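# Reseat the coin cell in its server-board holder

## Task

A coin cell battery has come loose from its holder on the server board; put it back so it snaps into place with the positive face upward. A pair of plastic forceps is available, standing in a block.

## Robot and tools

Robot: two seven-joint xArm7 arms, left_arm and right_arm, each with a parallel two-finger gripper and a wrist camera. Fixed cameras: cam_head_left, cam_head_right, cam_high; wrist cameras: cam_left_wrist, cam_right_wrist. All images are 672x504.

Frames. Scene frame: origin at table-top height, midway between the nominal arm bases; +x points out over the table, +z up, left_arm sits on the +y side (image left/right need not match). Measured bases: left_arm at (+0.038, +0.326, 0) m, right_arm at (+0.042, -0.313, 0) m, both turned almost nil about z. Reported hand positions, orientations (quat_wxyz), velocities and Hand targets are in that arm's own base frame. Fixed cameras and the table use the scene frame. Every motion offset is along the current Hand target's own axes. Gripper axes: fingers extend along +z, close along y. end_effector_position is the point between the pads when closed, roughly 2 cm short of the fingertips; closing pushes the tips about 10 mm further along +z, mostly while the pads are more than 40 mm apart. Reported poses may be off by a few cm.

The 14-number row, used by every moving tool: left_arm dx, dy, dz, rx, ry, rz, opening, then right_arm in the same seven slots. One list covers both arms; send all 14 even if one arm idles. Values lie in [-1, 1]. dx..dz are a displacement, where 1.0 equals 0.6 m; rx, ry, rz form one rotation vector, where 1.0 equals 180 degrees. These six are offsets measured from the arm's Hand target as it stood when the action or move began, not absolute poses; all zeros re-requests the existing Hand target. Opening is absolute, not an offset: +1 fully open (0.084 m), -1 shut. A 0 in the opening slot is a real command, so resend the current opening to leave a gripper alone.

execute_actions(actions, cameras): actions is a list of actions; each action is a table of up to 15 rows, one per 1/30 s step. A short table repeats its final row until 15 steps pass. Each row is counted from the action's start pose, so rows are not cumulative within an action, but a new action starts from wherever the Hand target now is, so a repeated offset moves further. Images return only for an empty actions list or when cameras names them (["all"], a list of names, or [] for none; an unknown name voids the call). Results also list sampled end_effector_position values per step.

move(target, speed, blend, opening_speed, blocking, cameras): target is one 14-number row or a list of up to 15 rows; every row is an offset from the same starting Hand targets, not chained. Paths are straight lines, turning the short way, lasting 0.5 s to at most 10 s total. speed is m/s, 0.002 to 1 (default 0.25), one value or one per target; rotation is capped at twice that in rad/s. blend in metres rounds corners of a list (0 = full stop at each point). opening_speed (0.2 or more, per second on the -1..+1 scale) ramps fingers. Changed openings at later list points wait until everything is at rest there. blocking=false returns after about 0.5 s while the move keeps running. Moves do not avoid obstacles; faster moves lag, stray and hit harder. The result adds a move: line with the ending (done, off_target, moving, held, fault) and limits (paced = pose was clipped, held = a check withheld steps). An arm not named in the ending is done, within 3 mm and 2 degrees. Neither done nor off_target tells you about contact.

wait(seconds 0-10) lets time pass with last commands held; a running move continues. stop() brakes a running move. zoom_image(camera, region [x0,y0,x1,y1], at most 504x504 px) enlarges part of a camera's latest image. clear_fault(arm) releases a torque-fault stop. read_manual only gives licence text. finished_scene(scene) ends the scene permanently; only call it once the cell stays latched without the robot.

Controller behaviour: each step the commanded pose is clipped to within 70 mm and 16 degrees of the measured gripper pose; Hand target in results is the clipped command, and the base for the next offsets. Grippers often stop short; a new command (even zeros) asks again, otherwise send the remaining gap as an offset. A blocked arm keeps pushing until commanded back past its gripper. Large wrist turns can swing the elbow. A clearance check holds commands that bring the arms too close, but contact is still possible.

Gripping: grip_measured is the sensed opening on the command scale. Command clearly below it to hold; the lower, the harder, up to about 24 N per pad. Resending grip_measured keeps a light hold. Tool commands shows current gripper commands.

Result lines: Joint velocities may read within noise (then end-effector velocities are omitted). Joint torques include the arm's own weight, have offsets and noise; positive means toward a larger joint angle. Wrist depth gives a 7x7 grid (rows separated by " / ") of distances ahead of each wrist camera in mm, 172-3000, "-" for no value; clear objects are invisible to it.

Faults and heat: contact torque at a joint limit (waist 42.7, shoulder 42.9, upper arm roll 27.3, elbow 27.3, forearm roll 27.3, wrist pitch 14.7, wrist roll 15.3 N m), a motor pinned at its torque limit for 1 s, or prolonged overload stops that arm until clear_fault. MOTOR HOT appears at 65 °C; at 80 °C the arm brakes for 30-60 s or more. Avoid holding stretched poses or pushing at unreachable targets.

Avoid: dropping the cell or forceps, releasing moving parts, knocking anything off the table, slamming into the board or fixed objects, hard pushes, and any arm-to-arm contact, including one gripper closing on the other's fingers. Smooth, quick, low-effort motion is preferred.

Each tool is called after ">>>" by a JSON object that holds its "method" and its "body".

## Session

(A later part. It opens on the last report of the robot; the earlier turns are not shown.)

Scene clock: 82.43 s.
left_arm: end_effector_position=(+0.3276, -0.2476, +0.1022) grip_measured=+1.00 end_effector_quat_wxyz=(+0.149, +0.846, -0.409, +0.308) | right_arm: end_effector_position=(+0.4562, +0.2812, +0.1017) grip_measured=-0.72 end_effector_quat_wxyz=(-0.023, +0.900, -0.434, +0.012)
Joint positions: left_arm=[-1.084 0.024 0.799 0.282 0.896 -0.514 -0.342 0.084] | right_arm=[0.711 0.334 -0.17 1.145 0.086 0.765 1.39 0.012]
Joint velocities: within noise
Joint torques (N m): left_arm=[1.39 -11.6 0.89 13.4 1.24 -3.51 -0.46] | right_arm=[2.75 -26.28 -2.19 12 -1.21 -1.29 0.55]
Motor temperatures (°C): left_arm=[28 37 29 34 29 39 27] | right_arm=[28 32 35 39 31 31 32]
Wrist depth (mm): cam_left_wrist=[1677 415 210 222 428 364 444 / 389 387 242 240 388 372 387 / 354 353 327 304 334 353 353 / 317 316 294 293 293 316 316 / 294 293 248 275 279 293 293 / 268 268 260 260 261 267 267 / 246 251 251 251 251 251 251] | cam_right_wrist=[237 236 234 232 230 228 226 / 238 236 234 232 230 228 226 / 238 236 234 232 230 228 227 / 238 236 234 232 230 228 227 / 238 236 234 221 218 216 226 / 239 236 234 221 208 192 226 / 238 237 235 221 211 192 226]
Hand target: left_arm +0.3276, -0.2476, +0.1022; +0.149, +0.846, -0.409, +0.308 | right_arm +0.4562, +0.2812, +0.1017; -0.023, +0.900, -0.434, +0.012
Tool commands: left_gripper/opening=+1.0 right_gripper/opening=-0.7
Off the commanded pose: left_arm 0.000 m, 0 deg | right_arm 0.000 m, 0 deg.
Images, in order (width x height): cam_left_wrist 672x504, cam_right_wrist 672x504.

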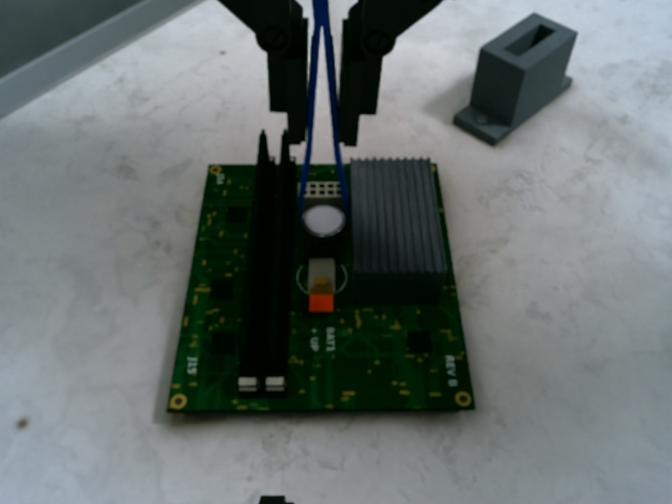

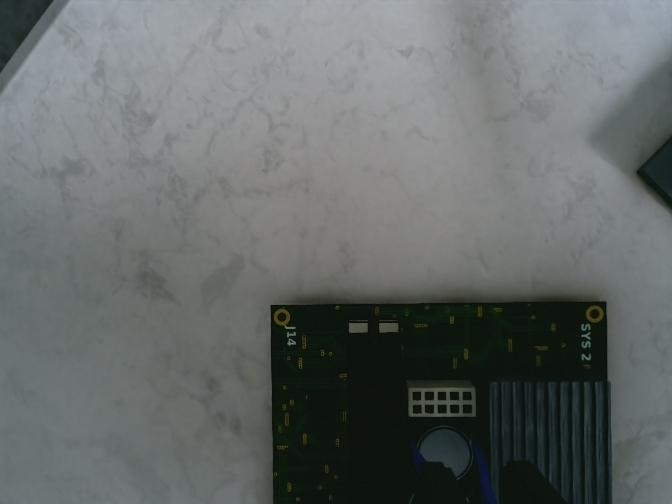

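>>> {"method": "move", "body": {"target": [0,0,0,0,0,0,1,-0.0552,0,0.0123,0,0.1389,0,-0.7], "speed": 0.12, "cameras": ["cam_left_wrist"]}}

>>> {"method": "zoom_image", "body": {"camera": "cam_left_wrist", "region": [260, 150, 400, 330]}}

Scene clock: 96.33 s.
left_arm: end_effector_position=(+0.3276, -0.2476, +0.1022) grip_measured=+1.00 end_effector_quat_wxyz=(+0.149, +0.846, -0.409, +0.308) | right_arm: end_effector_position=(+0.4359, +0.3074, +0.0942) grip_measured=-0.72 end_effector_quat_wxyz=(+0.071, +0.876, -0.429, +0.207)
Joint positions: left_arm=[-1.084 0.024 0.799 0.282 0.896 -0.514 -0.342 0.084] | right_arm=[1.054 0.395 -0.316 1.158 -0.446 0.823 1.986 0.012]
Joint torques (N m): left_arm=[1.25 -11.68 0.74 13.44 0.96 -3.7 -0.46] | right_arm=[2.78 -22.7 -3.64 11.79 -1.23 -0.7 0.7]
Wrist depth (mm): cam_left_wrist=[- - - - - 364 444 / - - - - - 376 387 / 344 344 - 239 318 353 353 / 317 316 293 293 293 316 316 / 294 294 248 275 279 293 293 / 268 268 260 260 261 267 267 / 246 251 251 251 251 251 250] | cam_right_wrist=[1516 - 323 323 319 314 309 / - 303 304 302 297 294 292 / 288 289 285 282 279 276 267 / 275 273 270 267 264 261 256 / 262 259 257 255 252 249 247 / 247 245 241 224 215 201 232 / 233 233 229 216 207 192 220]
Hand target: left_arm +0.3276, -0.2476, +0.1022; +0.149, +0.846, -0.409, +0.308 | right_arm +0.4359, +0.3074, +0.0942; +0.071, +0.876, -0.429, +0.207
Off the commanded pose: left_arm 0.000 m, 0 deg | right_arm 0.000 m, 0 deg.
move: done
Images, in order (width x height): cam_left_wrist 672x504.

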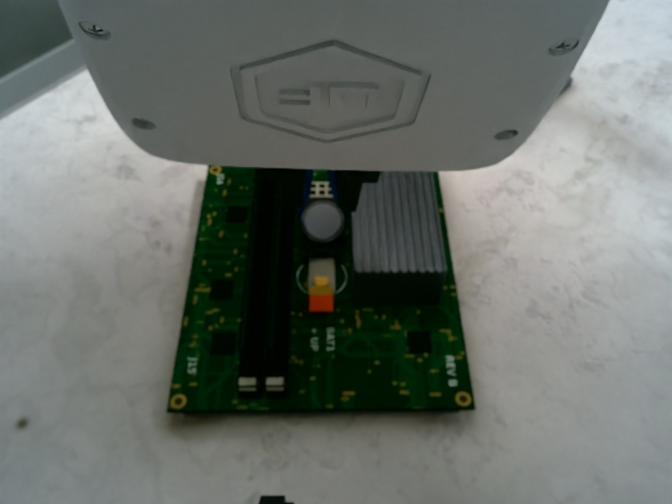

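Scaled by 2.800 from the camera's 672x504 image, which has a finer 960x720 frame.

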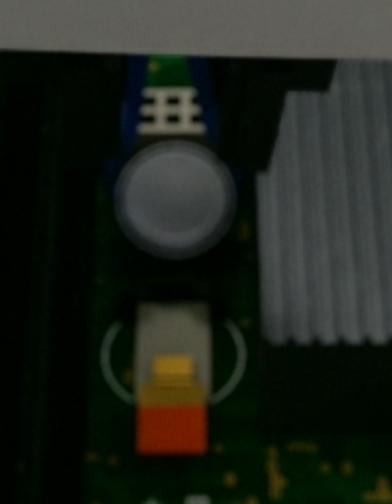

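>>> {"method": "move", "body": {"target": [[0,0,0,0,0,0,1,-0.0035,0,0.00553,0,0,0,-0.7],[0,0,0,0,0,0,1,-0.00593,0,0.00403,0,0,0,-0.7],[0,0,0,0,0,0,1,-0.00647,0,0.00085,0,0,0,-0.7]], "speed": 0.02, "blend": [0.0005,0.0005,0], "cameras": ["cam_left_wrist"]}}

>>> {"method": "zoom_image", "body": {"camera": "cam_left_wrist", "region": [280, 190, 370, 330]}}

Scene clock: 100.07 s.
left_arm: end_effector_position=(+0.3276, -0.2476, +0.1022) grip_measured=+1.00 end_effector_quat_wxyz=(+0.149, +0.846, -0.409, +0.308) | right_arm: end_effector_position=(+0.4339, +0.3100, +0.0921) grip_measured=-0.72 end_effector_quat_wxyz=(+0.071, +0.876, -0.429, +0.207)
Joint positions: left_arm=[-1.084 0.024 0.799 0.282 0.896 -0.514 -0.342 0.084] | right_arm=[1.058 0.4 -0.313 1.16 -0.445 0.822 1.993 0.012]
Joint torques (N m): left_arm=[0.89 -11.67 0.94 13.19 1 -3.58 -0.24] | right_arm=[2.62 -26.35 -1.47 11.7 1.18 -0.82 0.54]
Wrist depth (mm): cam_left_wrist=[- - - - - - 445 / - - - - - 375 387 / 344 344 - 232 317 343 353 / 317 317 294 293 293 316 316 / 294 294 248 275 279 293 293 / 268 267 260 260 261 267 267 / 246 251 251 250 251 251 250] | cam_right_wrist=[1529 1550 321 320 316 313 308 / 1455 303 302 298 296 292 289 / 286 286 283 280 277 274 260 / 273 270 268 265 262 259 255 / 260 257 255 253 250 235 245 / 245 243 238 222 216 199 229 / 231 231 226 213 207 190 216]
Hand target: left_arm +0.3276, -0.2476, +0.1022; +0.149, +0.846, -0.409, +0.308 | right_arm +0.4339, +0.3100, +0.0921; +0.071, +0.876, -0.429, +0.207
Off the commanded pose: left_arm 0.000 m, 0 deg | right_arm 0.000 m, 0 deg.
move: done
Images, in order (width x height): cam_left_wrist 672x504.

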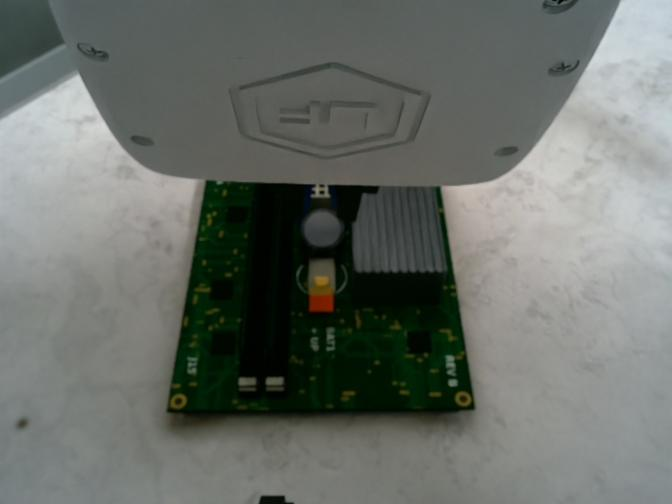

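Scaled by 3.600 from the camera's 672x504 image, which has a finer 960x720 frame.

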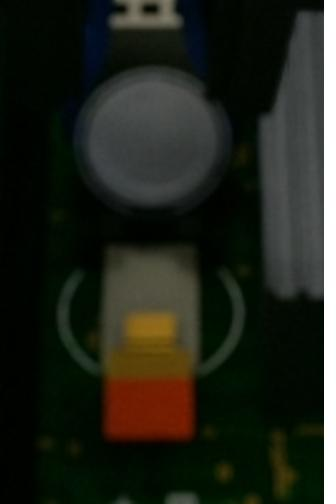

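>>> {"method": "move", "body": {"target": [[0,0,0,0,0,0,1,-0.00205,0,-0.00427,0,0,0,-0.7],[0,0,0,0,0,0,1,-0.0064,0,-0.00758,0,0,0,-0.7],[0,0,0,0,0,0,1,-0.01242,0,-0.00965,0,0,0,-0.7]], "speed": 0.02, "blend": [0.0005,0.0005,0], "cameras": ["cam_left_wrist"]}}

>>> {"method": "zoom_image", "body": {"camera": "cam_left_wrist", "region": [280, 190, 370, 330]}}

Scene clock: 103.40 s.
left_arm: end_effector_position=(+0.3276, -0.2476, +0.1022) grip_measured=+1.00 end_effector_quat_wxyz=(+0.149, +0.846, -0.409, +0.308) | right_arm: end_effector_position=(+0.4281, +0.3171, +0.0942) grip_measured=-0.72 end_effector_quat_wxyz=(+0.071, +0.876, -0.429, +0.207)
Joint positions: left_arm=[-1.084 0.024 0.799 0.282 0.896 -0.514 -0.342 0.084] | right_arm=[1.071 0.398 -0.307 1.167 -0.443 0.837 2.005 0.012]
Joint torques (N m): left_arm=[1.46 -11.35 0.89 13.35 1.1 -3.55 -0.3] | right_arm=[2.83 -22.85 -1.44 11.64 1.07 -0.71 0.65]
Wrist depth (mm): cam_left_wrist=[- - - - - - 444 / - - - - - 379 387 / 334 335 - - 317 343 353 / 317 317 293 276 293 316 316 / 293 294 248 275 279 293 293 / 268 268 260 260 262 267 267 / 246 251 251 251 251 251 251] | cam_right_wrist=[1533 1564 323 323 319 315 309 / 1465 305 305 301 298 294 292 / 289 288 285 282 279 276 264 / 275 273 270 267 264 261 258 / 262 260 255 239 240 237 247 / 248 245 241 227 224 201 232 / 235 233 228 216 - 192 220]
Hand target: left_arm +0.3276, -0.2476, +0.1022; +0.149, +0.846, -0.409, +0.308 | right_arm +0.4281, +0.3172, +0.0942; +0.071, +0.876, -0.429, +0.207
Off the commanded pose: left_arm 0.000 m, 0 deg | right_arm 0.000 m, 0 deg.
move: done
Images, in order (width x height): cam_left_wrist 672x504.

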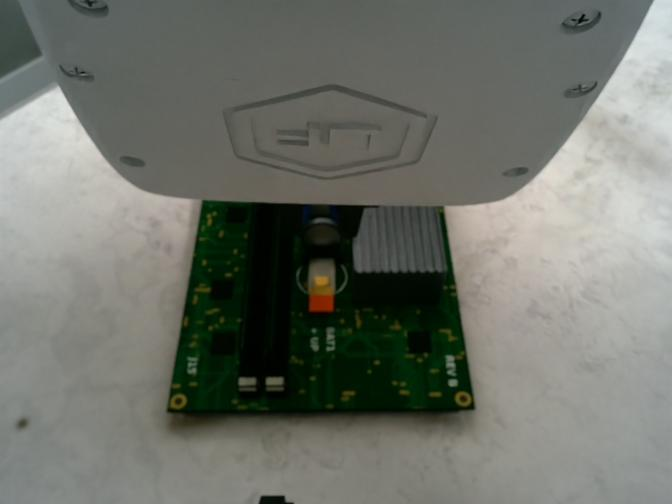

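Scaled by 3.600 from the camera's 672x504 image, which has a finer 960x720 frame.

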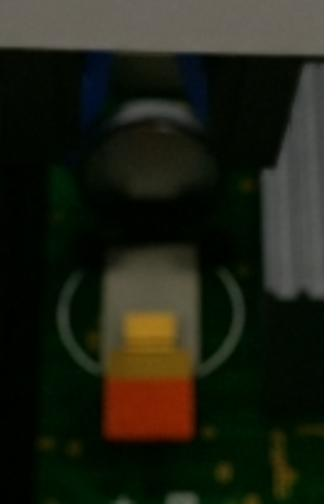

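>>> {"method": "move", "body": {"target": [0,0,0,0,0,0,1,-0.00407,0,-0.00117,0,0,0,-0.7], "speed": 0.02, "cameras": ["cam_left_wrist"]}}

>>> {"method": "zoom_image", "body": {"camera": "cam_left_wrist", "region": [280, 190, 370, 330]}}

Scene clock: 107.67 s.
left_arm: end_effector_position=(+0.3276, -0.2476, +0.1022) grip_measured=+1.00 end_effector_quat_wxyz=(+0.149, +0.846, -0.409, +0.308) | right_arm: end_effector_position=(+0.4266, +0.3191, +0.0938) grip_measured=-0.72 end_effector_quat_wxyz=(+0.071, +0.876, -0.429, +0.207)
Joint positions: left_arm=[-1.084 0.024 0.799 0.282 0.896 -0.514 -0.342 0.084] | right_arm=[1.074 0.4 -0.305 1.169 -0.442 0.839 2.009 0.012]
Joint torques (N m): left_arm=[1.42 -11.42 0.83 13.31 1.13 -3.7 -0.23] | right_arm=[2.79 -22.94 -1.39 11.71 1.16 -0.75 0.62]
Wrist depth (mm): cam_left_wrist=[- - - - - - 443 / - - - - - 387 386 / 335 - - - - 343 353 / 316 317 294 276 293 316 316 / 294 293 248 275 279 293 293 / 268 268 260 260 261 267 267 / 246 251 251 251 251 251 251] | cam_right_wrist=[1539 - 323 321 318 314 310 / - 305 304 300 297 293 288 / 289 289 285 282 279 276 265 / 275 272 269 267 264 261 258 / 262 259 255 240 239 236 247 / 247 245 240 224 224 201 231 / 233 232 228 215 - 191 219]
Hand target: left_arm +0.3276, -0.2476, +0.1022; +0.149, +0.846, -0.409, +0.308 | right_arm +0.4266, +0.3192, +0.0938; +0.071, +0.876, -0.429, +0.207
Off the commanded pose: left_arm 0.000 m, 0 deg | right_arm 0.000 m, 0 deg.
move: done
Images, in order (width x height): cam_left_wrist 672x504.

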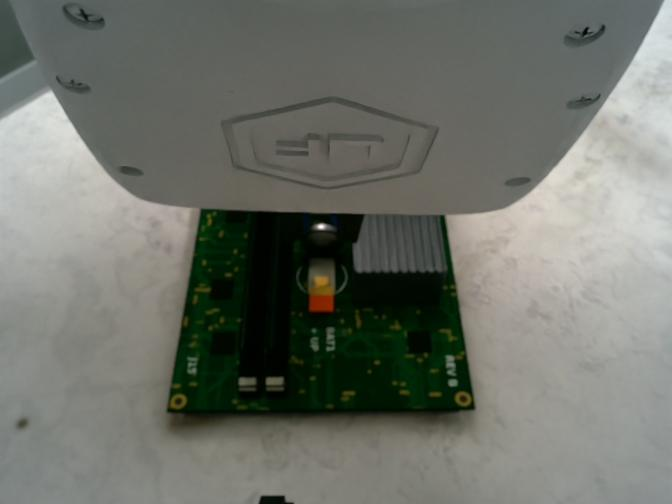

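Scaled by 3.600 from the camera's 672x504 image, which has a finer 960x720 frame.

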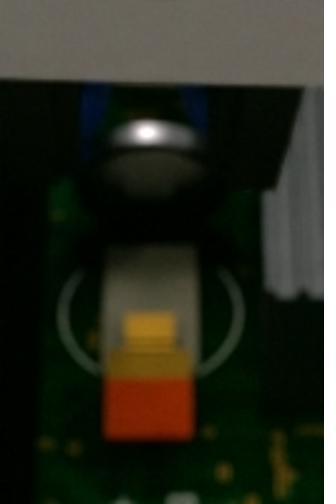

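>>> {"method": "move", "body": {"target": [0,0,0,0,0,0,1,-0.00373,0,0.0001,0,0,0,-0.7], "speed": 0.02, "cameras": ["cam_left_wrist"]}}

>>> {"method": "zoom_image", "body": {"camera": "cam_left_wrist", "region": [280, 190, 370, 330]}}

Scene clock: 110.70 s.
left_arm: end_effector_position=(+0.3276, -0.2476, +0.1022) grip_measured=+1.00 end_effector_quat_wxyz=(+0.149, +0.846, -0.409, +0.308) | right_arm: end_effector_position=(+0.4254, +0.3207, +0.0928) grip_measured=-0.72 end_effector_quat_wxyz=(+0.071, +0.876, -0.429, +0.207)
Joint positions: left_arm=[-1.084 0.024 0.799 0.282 0.896 -0.514 -0.342 0.084] | right_arm=[1.077 0.403 -0.304 1.17 -0.442 0.84 2.013 0.012]
Joint torques (N m): left_arm=[1.19 -11.67 0.7 13.17 1.06 -3.75 -0.4] | right_arm=[2.86 -22.97 -1.36 11.76 1.17 -0.7 0.61]
Wrist depth (mm): cam_left_wrist=[- - - - - - 444 / - - - - - - 387 / - - - - - 344 353 / 317 317 293 276 293 316 316 / 294 294 248 275 279 293 293 / 267 268 260 260 262 267 267 / 246 251 251 251 250 250 251] | cam_right_wrist=[1550 323 322 321 317 313 309 / - 304 303 300 296 293 286 / 287 287 283 280 278 275 265 / 274 271 268 266 263 260 257 / 261 258 253 238 238 235 246 / 246 244 240 223 223 200 230 / 232 231 228 214 - 191 216]
Hand target: left_arm +0.3276, -0.2476, +0.1022; +0.149, +0.846, -0.409, +0.308 | right_arm +0.4253, +0.3208, +0.0928; +0.071, +0.876, -0.429, +0.207
Off the commanded pose: left_arm 0.000 m, 0 deg | right_arm 0.000 m, 0 deg.
move: done
Images, in order (width x height): cam_left_wrist 672x504.

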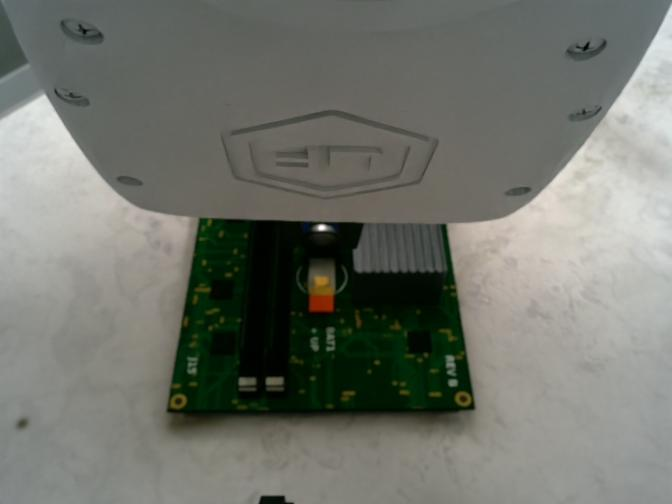

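Scaled by 3.600 from the camera's 672x504 image, which has a finer 960x720 frame.

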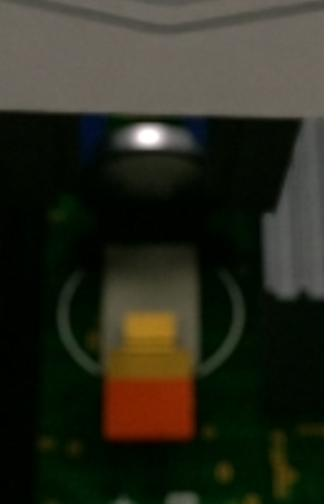

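>>> {"method": "move", "body": {"target": [[0,0,0,0,0,0,1,0.00423,0,-0.00907,0,0,0,-0.7],[0,0,0,0,0,0,1,-0.00862,0,-0.01505,0,0,0,-0.7]], "speed": 0.04, "blend": [0.001,0], "cameras": ["cam_left_wrist"]}}

>>> {"method": "zoom_image", "body": {"camera": "cam_left_wrist", "region": [280, 190, 370, 330]}}

Scene clock: 115.73 s.
left_arm: end_effector_position=(+0.3276, -0.2476, +0.1022) grip_measured=+1.00 end_effector_quat_wxyz=(+0.149, +0.846, -0.409, +0.308) | right_arm: end_effector_position=(+0.4198, +0.3272, +0.0988) grip_measured=-0.72 end_effector_quat_wxyz=(+0.071, +0.876, -0.429, +0.207)
Joint positions: left_arm=[-1.084 0.024 0.799 0.282 0.896 -0.514 -0.342 0.084] | right_arm=[1.089 0.394 -0.298 1.179 -0.438 0.863 2.02 0.012]
Joint torques (N m): left_arm=[1.09 -11.6 0.63 13.2 1.23 -3.5 -0.07] | right_arm=[2.71 -22.94 -1.33 11.64 1.28 -0.72 0.65]
Wrist depth (mm): cam_left_wrist=[- - - - - - 428 / - - - - - - 387 / - - - - - 342 353 / 317 316 294 284 293 316 316 / 294 294 248 275 279 293 293 / 268 267 260 260 261 267 267 / 246 251 251 251 250 251 250] | cam_right_wrist=[1553 332 330 329 325 321 316 / - 311 311 307 304 300 290 / 295 294 291 288 284 281 272 / 281 278 275 273 269 266 264 / 267 264 260 244 245 215 251 / 252 250 245 231 232 204 236 / 239 237 233 219 201 197 224]
Hand target: left_arm +0.3276, -0.2476, +0.1022; +0.149, +0.846, -0.409, +0.308 | right_arm +0.4198, +0.3272, +0.0988; +0.071, +0.876, -0.429, +0.207
Off the commanded pose: left_arm 0.000 m, 0 deg | right_arm 0.000 m, 0 deg.
move: done
Images, in order (width x height): cam_left_wrist 672x504.

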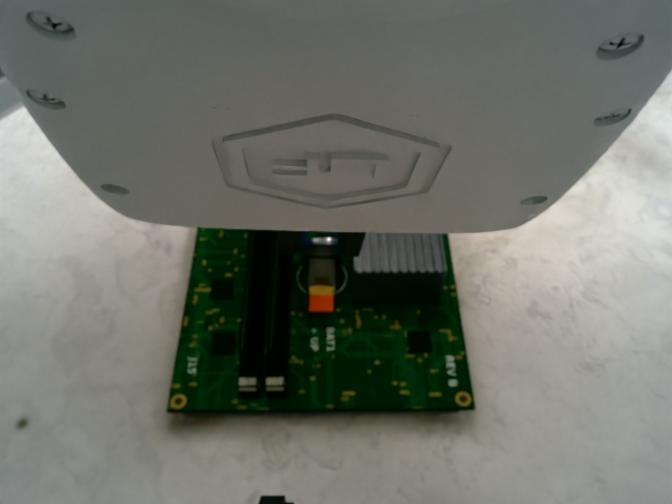

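Scaled by 3.600 from the camera's 672x504 image, which has a finer 960x720 frame.

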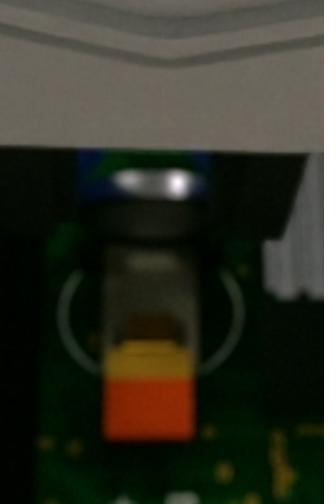

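>>> {"method": "move", "body": {"target": [[0,0,0,0,0,0,1,0.037,0,0.01725,0,0,0,-0.7],[0,0,0,0,0,0,1,0.0321,0,0.0278,0,0,0,-0.7]], "speed": 0.05, "blend": [0.001,0], "cameras": ["cam_left_wrist"]}}

>>> {"method": "zoom_image", "body": {"camera": "cam_left_wrist", "region": [280, 190, 370, 330]}}

Scene clock: 138.17 s.
left_arm: end_effector_position=(+0.3276, -0.2476, +0.1022) grip_measured=+1.00 end_effector_quat_wxyz=(+0.149, +0.846, -0.409, +0.308) | right_arm: end_effector_position=(+0.4353, +0.3083, +0.0919) grip_measured=-0.72 end_effector_quat_wxyz=(+0.071, +0.876, -0.429, +0.207)
Joint positions: left_arm=[-1.084 0.024 0.799 0.282 0.896 -0.514 -0.342 0.084] | right_arm=[1.056 0.4 -0.315 1.158 -0.446 0.819 1.989 0.012]
Joint torques (N m): left_arm=[0.91 -11.56 0.79 13.3 1.16 -3.49 -0.08] | right_arm=[-3.19 -22.6 -3.66 9.33 -1.44 -1.58 0.61]
Wrist depth (mm): cam_left_wrist=[- - - - - 364 444 / - - - - - 375 387 / 344 344 - 237 317 343 352 / 317 317 293 294 293 316 316 / 294 294 248 275 279 293 293 / 268 268 260 260 262 267 267 / 246 251 251 251 251 250 250] | cam_right_wrist=[1533 1546 320 320 315 312 307 / - 302 302 298 295 292 289 / 285 286 283 279 277 273 258 / 273 270 267 265 262 259 253 / 259 257 255 253 250 247 245 / 245 243 239 222 212 199 230 / 231 230 226 214 - 190 215]
Hand target: left_arm +0.3276, -0.2476, +0.1022; +0.149, +0.846, -0.409, +0.308 | right_arm +0.4353, +0.3083, +0.0919; +0.071, +0.876, -0.429, +0.207
Off the commanded pose: left_arm 0.000 m, 0 deg | right_arm 0.000 m, 0 deg.
move: done
Images, in order (width x height): cam_left_wrist 672x504.

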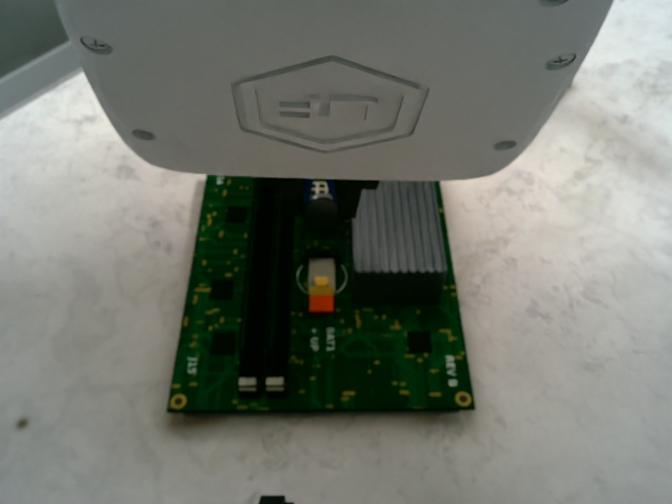

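Scaled by 3.600 from the camera's 672x504 image, which has a finer 960x720 frame.

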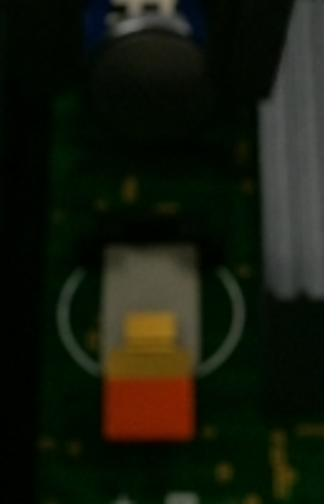

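>>> {"method": "move", "body": {"target": [[0,0,0,0,0,0,1,-0.02017,0,-0.00997,0,0,0,-0.7],[0,0,0,0,0,0,1,-0.0287,0,-0.01338,0,0,0,-0.7]], "speed": 0.03, "blend": [0.001,0], "cameras": ["cam_left_wrist"]}}

>>> {"method": "zoom_image", "body": {"camera": "cam_left_wrist", "region": [280, 190, 370, 330]}}

Scene clock: 144.53 s.
left_arm: end_effector_position=(+0.3276, -0.2476, +0.1022) grip_measured=+1.00 end_effector_quat_wxyz=(+0.149, +0.846, -0.409, +0.308) | right_arm: end_effector_position=(+0.4236, +0.3231, +0.0918) grip_measured=-0.72 end_effector_quat_wxyz=(+0.071, +0.876, -0.429, +0.207)
Joint positions: left_arm=[-1.084 0.024 0.799 0.282 0.896 -0.514 -0.342 0.084] | right_arm=[1.08 0.406 -0.302 1.172 -0.441 0.841 2.018 0.012]
Joint torques (N m): left_arm=[0.7 -11.65 0.71 13.11 1.2 -3.48 -0.09] | right_arm=[2.91 -23.31 -1.42 11.89 1.27 -0.73 0.59]
Wrist depth (mm): cam_left_wrist=[- - - - - - 427 / - - - - - - 387 / - - - - - 343 353 / 317 317 293 292 293 316 316 / 294 294 248 274 279 293 293 / 268 267 260 260 261 268 267 / 246 251 251 251 251 250 251] | cam_right_wrist=[1526 322 321 320 315 311 309 / 304 303 302 298 295 291 285 / 286 286 283 279 277 274 265 / 272 270 267 264 262 259 256 / 260 257 252 234 238 209 245 / 245 243 239 222 222 199 229 / 231 231 226 213 - 190 215]
Hand target: left_arm +0.3276, -0.2476, +0.1022; +0.149, +0.846, -0.409, +0.308 | right_arm +0.4235, +0.3231, +0.0918; +0.071, +0.876, -0.429, +0.207
Off the commanded pose: left_arm 0.000 m, 0 deg | right_arm 0.000 m, 0 deg.
move: done
Images, in order (width x height): cam_left_wrist 672x504.

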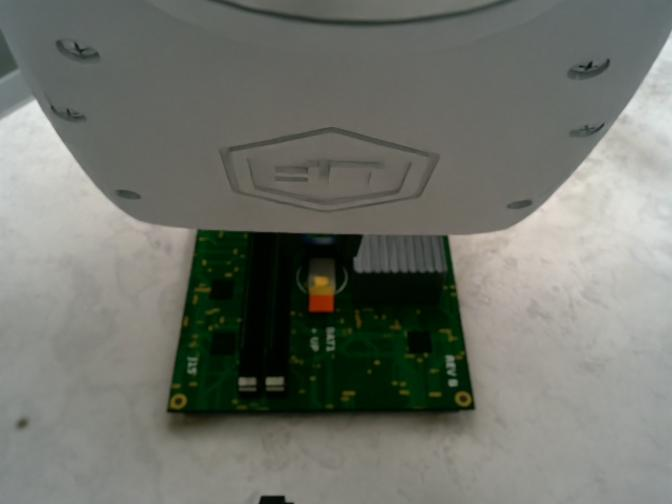

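Scaled by 3.600 from the camera's 672x504 image, which has a finer 960x720 frame.

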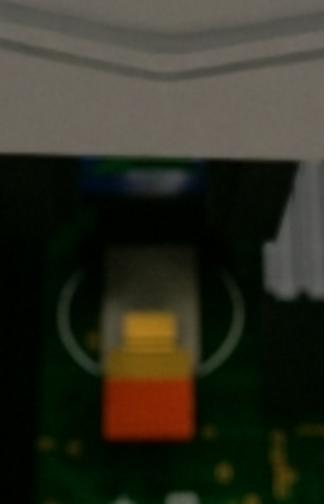

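>>> {"method": "wait", "body": {"seconds": 0, "cameras": ["all"]}}

>>> {"method": "zoom_image", "body": {"camera": "cam_right_wrist", "region": [360, 350, 520, 504]}}

Scene clock: 146.10 s.
left_arm: end_effector_position=(+0.3276, -0.2476, +0.1022) grip_measured=+1.00 end_effector_quat_wxyz=(+0.149, +0.846, -0.409, +0.308) | right_arm: end_effector_position=(+0.4235, +0.3231, +0.0918) grip_measured=-0.72 end_effector_quat_wxyz=(+0.071, +0.876, -0.429, +0.207)
Joint positions: left_arm=[-1.084 0.024 0.799 0.282 0.896 -0.514 -0.342 0.084] | right_arm=[1.08 0.406 -0.302 1.172 -0.441 0.841 2.018 0.012]
Joint torques (N m): left_arm=[0.63 -11.82 0.7 13.15 0.94 -3.47 -0.02] | right_arm=[2.93 -22.96 -1.47 11.75 1.2 -0.78 0.59]
Wrist depth (mm): cam_left_wrist=[- - - - - - 428 / - - - - - - 387 / - - - - - 343 353 / 317 316 294 292 293 316 316 / 293 294 248 275 279 293 293 / 268 267 260 260 262 267 267 / 246 251 251 251 250 250 250] | cam_right_wrist=[1539 322 320 320 316 312 308 / 304 303 302 298 295 291 285 / 286 286 282 279 276 274 264 / 273 269 267 264 262 259 256 / 259 257 252 237 238 209 245 / 245 242 239 222 223 198 229 / 231 230 226 212 - 190 215]
Hand target: left_arm +0.3276, -0.2476, +0.1022; +0.149, +0.846, -0.409, +0.308 | right_arm +0.4235, +0.3231, +0.0918; +0.071, +0.876, -0.429, +0.207
Tool commands: left_gripper/opening=+1.0 right_gripper/opening=-0.7
Off the commanded pose: left_arm 0.000 m, 0 deg | right_arm 0.000 m, 0 deg.

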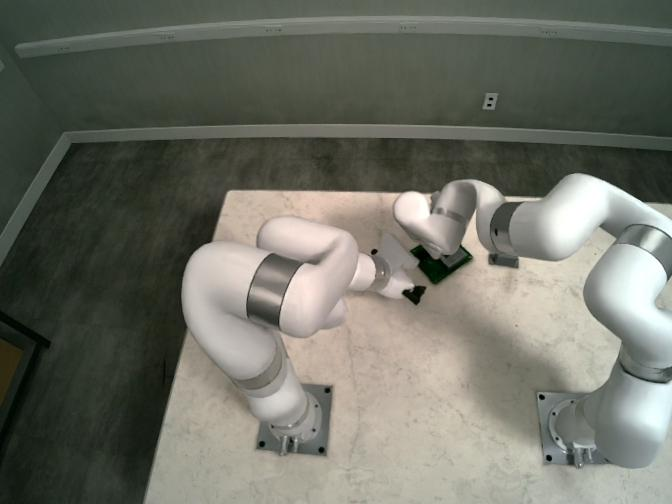

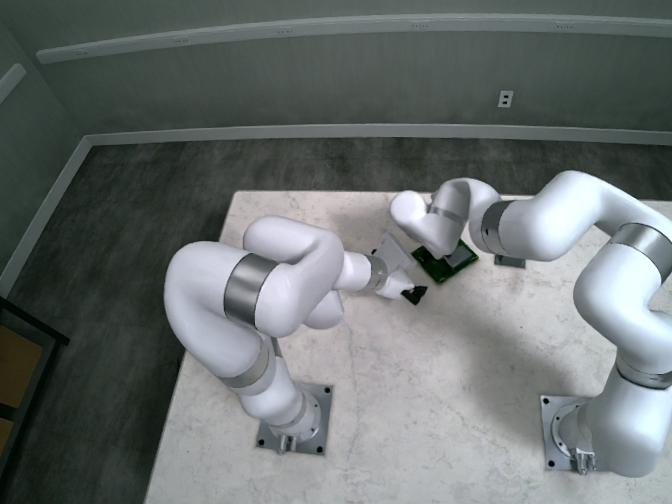

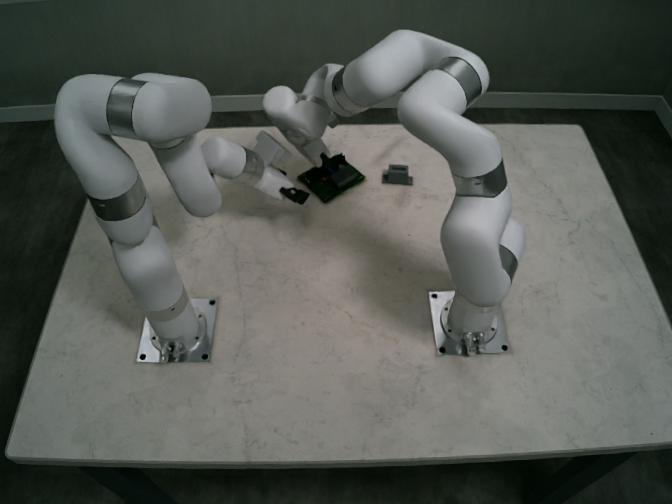

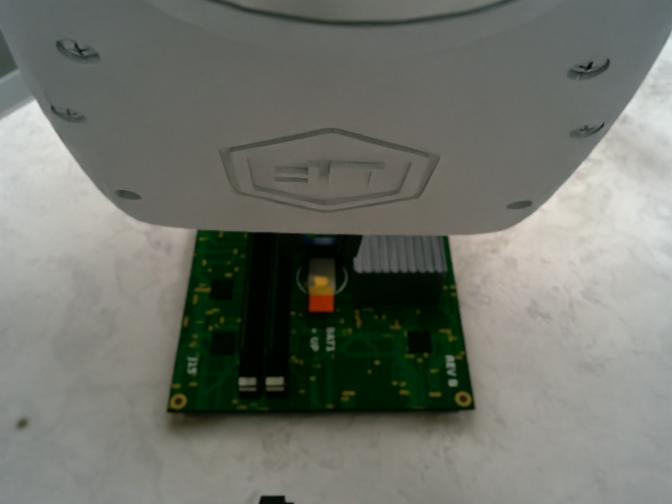

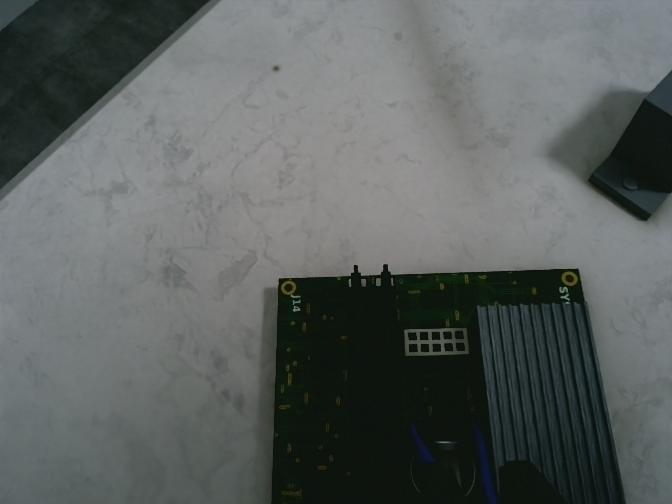

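Scaled by 3.150 from the camera's 672x504 image, which has a finer 960x720 frame.

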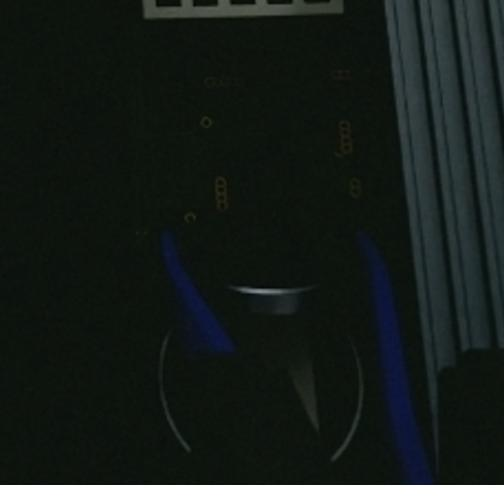

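>>> {"method": "move", "body": {"target": [[0,0,0,0,0,0,1,0.00352,0,-0.00755,0,0,0,-0.7],[0,0,0,0,0,0,1,-0.01687,0,-0.01707,0,0,0,-0.7]], "speed": 0.04, "blend": [0.001,0], "cameras": ["cam_left_wrist","cam_right_wrist"]}}

>>> {"method": "zoom_image", "body": {"camera": "cam_right_wrist", "region": [360, 350, 520, 504]}}

>>> {"method": "zoom_image", "body": {"camera": "cam_left_wrist", "region": [280, 190, 370, 330]}}

Scene clock: 157.07 s.
left_arm: end_effector_position=(+0.3276, -0.2476, +0.1022) grip_measured=+1.00 end_effector_quat_wxyz=(+0.149, +0.846, -0.409, +0.308) | right_arm: end_effector_position=(+0.4149, +0.3335, +0.0968) grip_measured=-0.72 end_effector_quat_wxyz=(+0.071, +0.876, -0.429, +0.207)
Joint positions: left_arm=[-1.084 0.024 0.799 0.282 0.896 -0.514 -0.342 0.084] | right_arm=[1.099 0.401 -0.293 1.185 -0.436 0.868 2.033 0.012]
Joint torques (N m): left_arm=[0.78 -11.68 0.73 13.17 1.12 -3.5 -0.14] | right_arm=[2.59 -23.05 -1.29 11.84 1.34 -0.62 0.58]
Wrist depth (mm): cam_left_wrist=[- - - - - - - / - - - - - - 387 / - - - - - - 353 / 309 309 294 264 293 316 316 / 294 293 248 275 279 293 293 / 268 267 260 260 261 268 267 / 246 251 251 251 251 251 250] | cam_right_wrist=[1539 329 327 327 322 318 316 / 311 309 308 305 301 297 267 / 293 292 288 285 283 279 272 / 278 276 273 271 254 252 262 / 265 262 258 241 236 215 249 / 250 248 243 227 228 204 234 / 237 235 231 218 201 196 222]
Hand target: left_arm +0.3276, -0.2476, +0.1022; +0.149, +0.846, -0.409, +0.308 | right_arm +0.4149, +0.3335, +0.0968; +0.071, +0.876, -0.429, +0.207
Off the commanded pose: left_arm 0.000 m, 0 deg | right_arm 0.000 m, 0 deg.
move: done
Images, in order (width x height): cam_left_wrist 672x504, cam_right_wrist 672x504.

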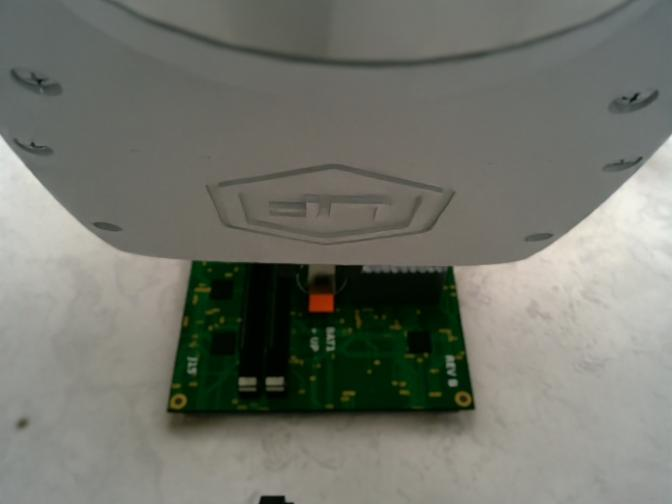

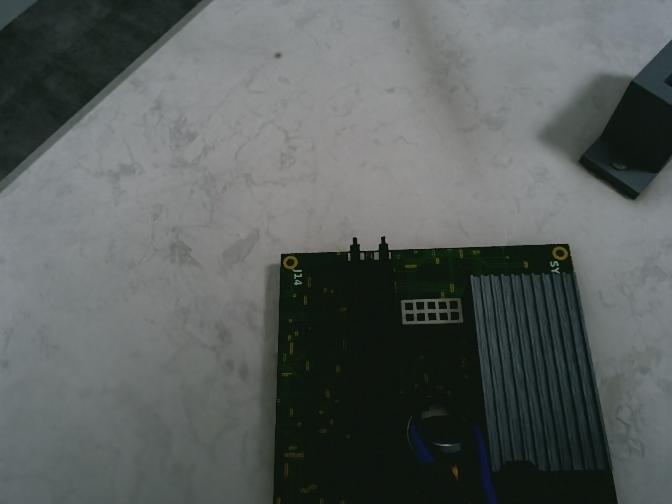

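Scaled by 3.150 from the camera's 672x504 image, which has a finer 960x720 frame.

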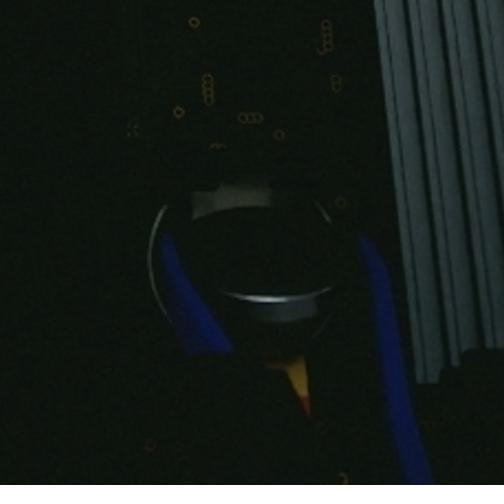

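Scaled by 3.600 from the camera's 672x504 image, which has a finer 960x720 frame.

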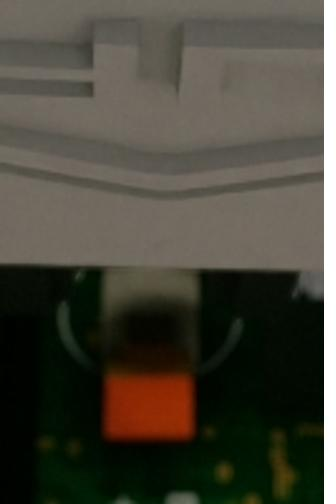

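>>> {"method": "move", "body": {"target": [0,0,0,0,0,0,1,-0.00387,0,0.0083,0,0,0,-0.7], "speed": 0.03, "cameras": ["cam_right_wrist"]}}

>>> {"method": "zoom_image", "body": {"camera": "cam_right_wrist", "region": [360, 350, 520, 504]}}

Scene clock: 163.17 s.
left_arm: end_effector_position=(+0.3276, -0.2476, +0.1022) grip_measured=+1.00 end_effector_quat_wxyz=(+0.149, +0.846, -0.409, +0.308) | right_arm: end_effector_position=(+0.4151, +0.3337, +0.0913) grip_measured=-0.72 end_effector_quat_wxyz=(+0.071, +0.876, -0.429, +0.207)
Joint positions: left_arm=[-1.084 0.024 0.799 0.282 0.896 -0.514 -0.342 0.084] | right_arm=[1.098 0.412 -0.293 1.183 -0.436 0.856 2.038 0.012]
Joint torques (N m): left_arm=[0.96 -11.74 0.61 13.2 1.09 -3.58 -0.05] | right_arm=[-3.17 -23.26 -3.46 9.39 -1.32 -1.47 0.55]
Wrist depth (mm): cam_left_wrist=[- - - - - - - / - - - - - - 387 / - - - - - - 353 / - - - - - 316 316 / 294 294 248 275 279 293 293 / 268 267 261 260 262 267 267 / 246 251 251 251 251 250 251] | cam_right_wrist=[1539 321 323 319 315 311 309 / 303 305 301 297 294 291 273 / 286 285 282 279 276 273 266 / 272 270 267 247 248 245 256 / 259 256 251 235 233 209 242 / 245 243 238 221 216 198 229 / 231 230 226 213 - 192 215]
Hand target: left_arm +0.3276, -0.2476, +0.1022; +0.149, +0.846, -0.409, +0.308 | right_arm +0.4151, +0.3337, +0.0913; +0.071, +0.876, -0.429, +0.207
Off the commanded pose: left_arm 0.000 m, 0 deg | right_arm 0.000 m, 0 deg.
move: done
Images, in order (width x height): cam_right_wrist 672x504.

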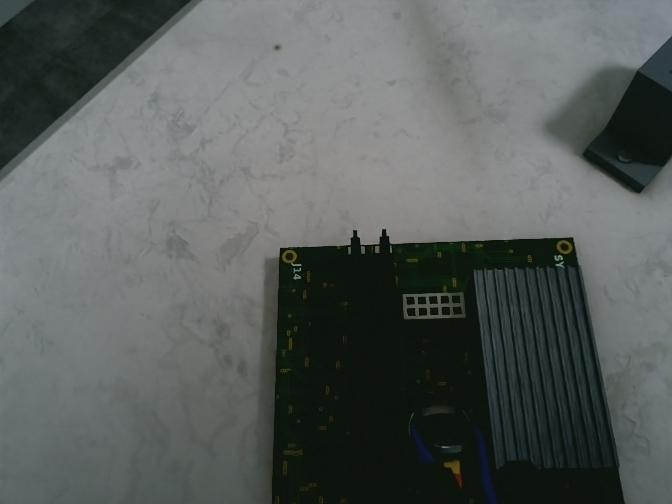

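Scaled by 3.150 from the camera's 672x504 image, which has a finer 960x720 frame.

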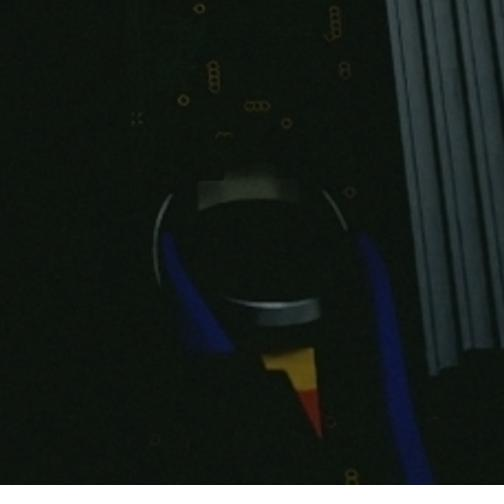

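>>> {"method": "move", "body": {"target": [0,0,0,0,0,0,1,-0.00211,0,0.00453,0,0,0,-0.7], "speed": 0.02, "cameras": ["cam_right_wrist"]}}

>>> {"method": "zoom_image", "body": {"camera": "cam_right_wrist", "region": [360, 350, 520, 504]}}

Scene clock: 166.20 s.
left_arm: end_effector_position=(+0.3276, -0.2476, +0.1022) grip_measured=+1.00 end_effector_quat_wxyz=(+0.149, +0.846, -0.409, +0.308) | right_arm: end_effector_position=(+0.4153, +0.3338, +0.0883) grip_measured=-0.72 end_effector_quat_wxyz=(+0.071, +0.876, -0.429, +0.207)
Joint positions: left_arm=[-1.084 0.024 0.799 0.282 0.896 -0.514 -0.342 0.084] | right_arm=[1.097 0.418 -0.293 1.183 -0.437 0.85 2.04 0.012]
Joint torques (N m): left_arm=[0.67 -11.68 0.7 13.21 1.13 -3.54 0.09] | right_arm=[-3.09 -23.36 -2.97 9.33 -1.25 -1.55 0.51]
Wrist depth (mm): cam_left_wrist=[- - - - - - - / - - - - - - 387 / - - - - - - 353 / - - - - - 316 316 / 294 294 248 272 279 293 293 / 268 268 260 260 262 267 267 / 246 251 250 251 251 251 250] | cam_right_wrist=[1550 318 320 315 311 308 305 / 300 301 297 293 291 287 270 / 285 282 279 275 272 269 263 / 268 266 264 247 244 242 253 / 256 253 248 231 229 205 239 / 242 240 235 219 218 195 226 / 228 227 223 210 204 189 212]
Hand target: left_arm +0.3276, -0.2476, +0.1022; +0.149, +0.846, -0.409, +0.308 | right_arm +0.4153, +0.3338, +0.0883; +0.071, +0.876, -0.429, +0.207
Off the commanded pose: left_arm 0.000 m, 0 deg | right_arm 0.000 m, 0 deg.
move: done
Images, in order (width x height): cam_right_wrist 672x504.

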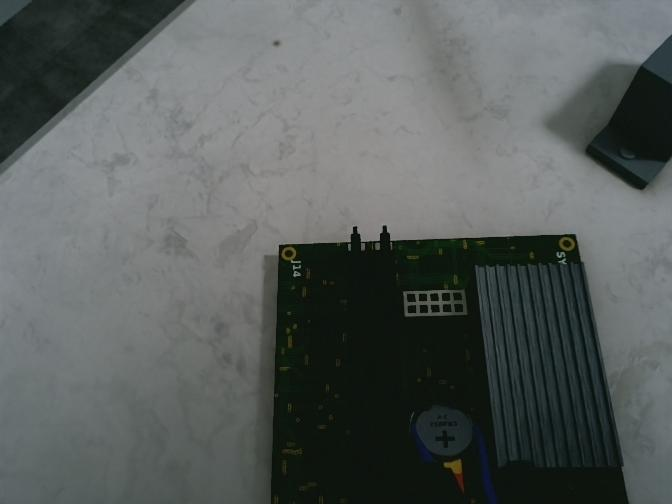

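Scaled by 3.150 from the camera's 672x504 image, which has a finer 960x720 frame.

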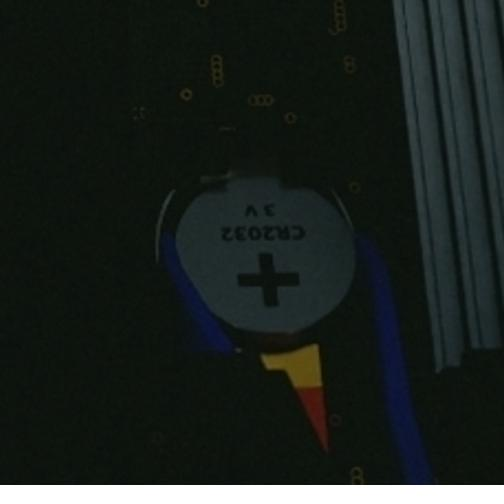

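>>> {"method": "move", "body": {"target": [0,0,0,0,0,0,1,-0.00141,0,0.00302,0,0,0,-0.7], "speed": 0.02, "cameras": ["cam_right_wrist","cam_left_wrist"]}}

>>> {"method": "zoom_image", "body": {"camera": "cam_right_wrist", "region": [360, 350, 520, 504]}}

Scene clock: 168.27 s.
left_arm: end_effector_position=(+0.3276, -0.2476, +0.1022) grip_measured=+1.00 end_effector_quat_wxyz=(+0.149, +0.846, -0.409, +0.308) | right_arm: end_effector_position=(+0.4154, +0.3339, +0.0863) grip_measured=-0.72 end_effector_quat_wxyz=(+0.071, +0.876, -0.429, +0.207)
Joint positions: left_arm=[-1.084 0.024 0.799 0.282 0.896 -0.514 -0.342 0.084] | right_arm=[1.097 0.422 -0.293 1.182 -0.437 0.845 2.042 0.012]
Joint torques (N m): left_arm=[0.83 -11.43 0.55 13.27 0.85 -3.56 0.2] | right_arm=[-3.15 -23.23 -2.25 9.16 -1.31 -1.59 0.61]
Wrist depth (mm): cam_left_wrist=[- - - - - - - / - - - - - - 387 / - - - - - - 353 / - - - - - 316 316 / 294 294 244 272 279 293 293 / 268 267 260 260 261 267 267 / 246 251 251 251 250 251 251] | cam_right_wrist=[1526 315 317 312 308 305 302 / 297 298 295 292 288 285 267 / 282 279 276 273 270 267 261 / 267 264 261 242 243 240 250 / 253 251 246 228 226 203 236 / 239 237 233 216 215 192 224 / 226 225 221 208 202 187 210]
Hand target: left_arm +0.3276, -0.2476, +0.1022; +0.149, +0.846, -0.409, +0.308 | right_arm +0.4154, +0.3339, +0.0863; +0.071, +0.876, -0.429, +0.207
Off the commanded pose: left_arm 0.000 m, 0 deg | right_arm 0.000 m, 0 deg.
move: done
Images, in order (width x height): cam_left_wrist 672x504, cam_right_wrist 672x504.

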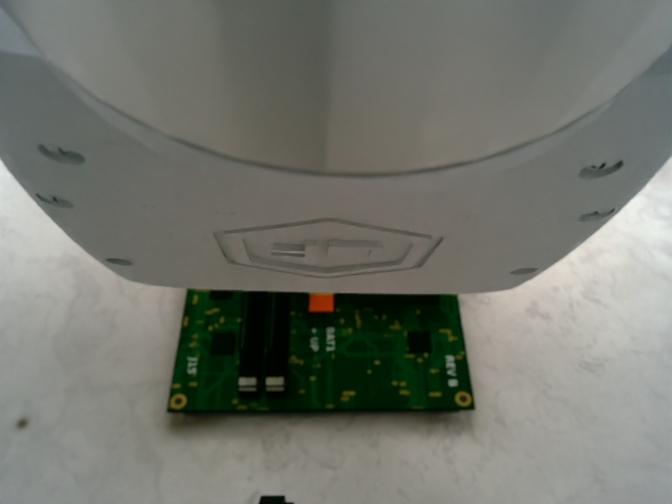

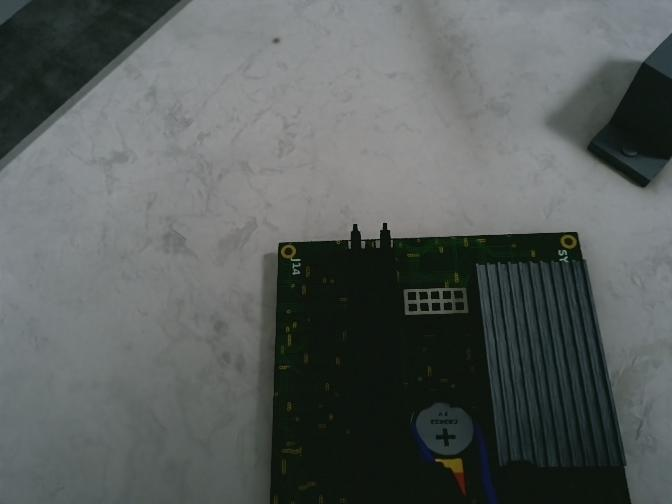

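Scaled by 3.150 from the camera's 672x504 image, which has a finer 960x720 frame.

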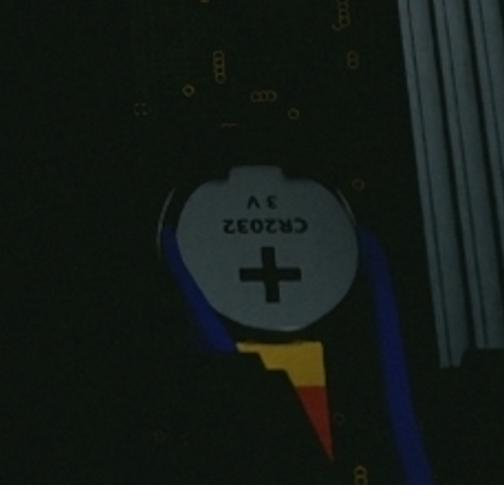

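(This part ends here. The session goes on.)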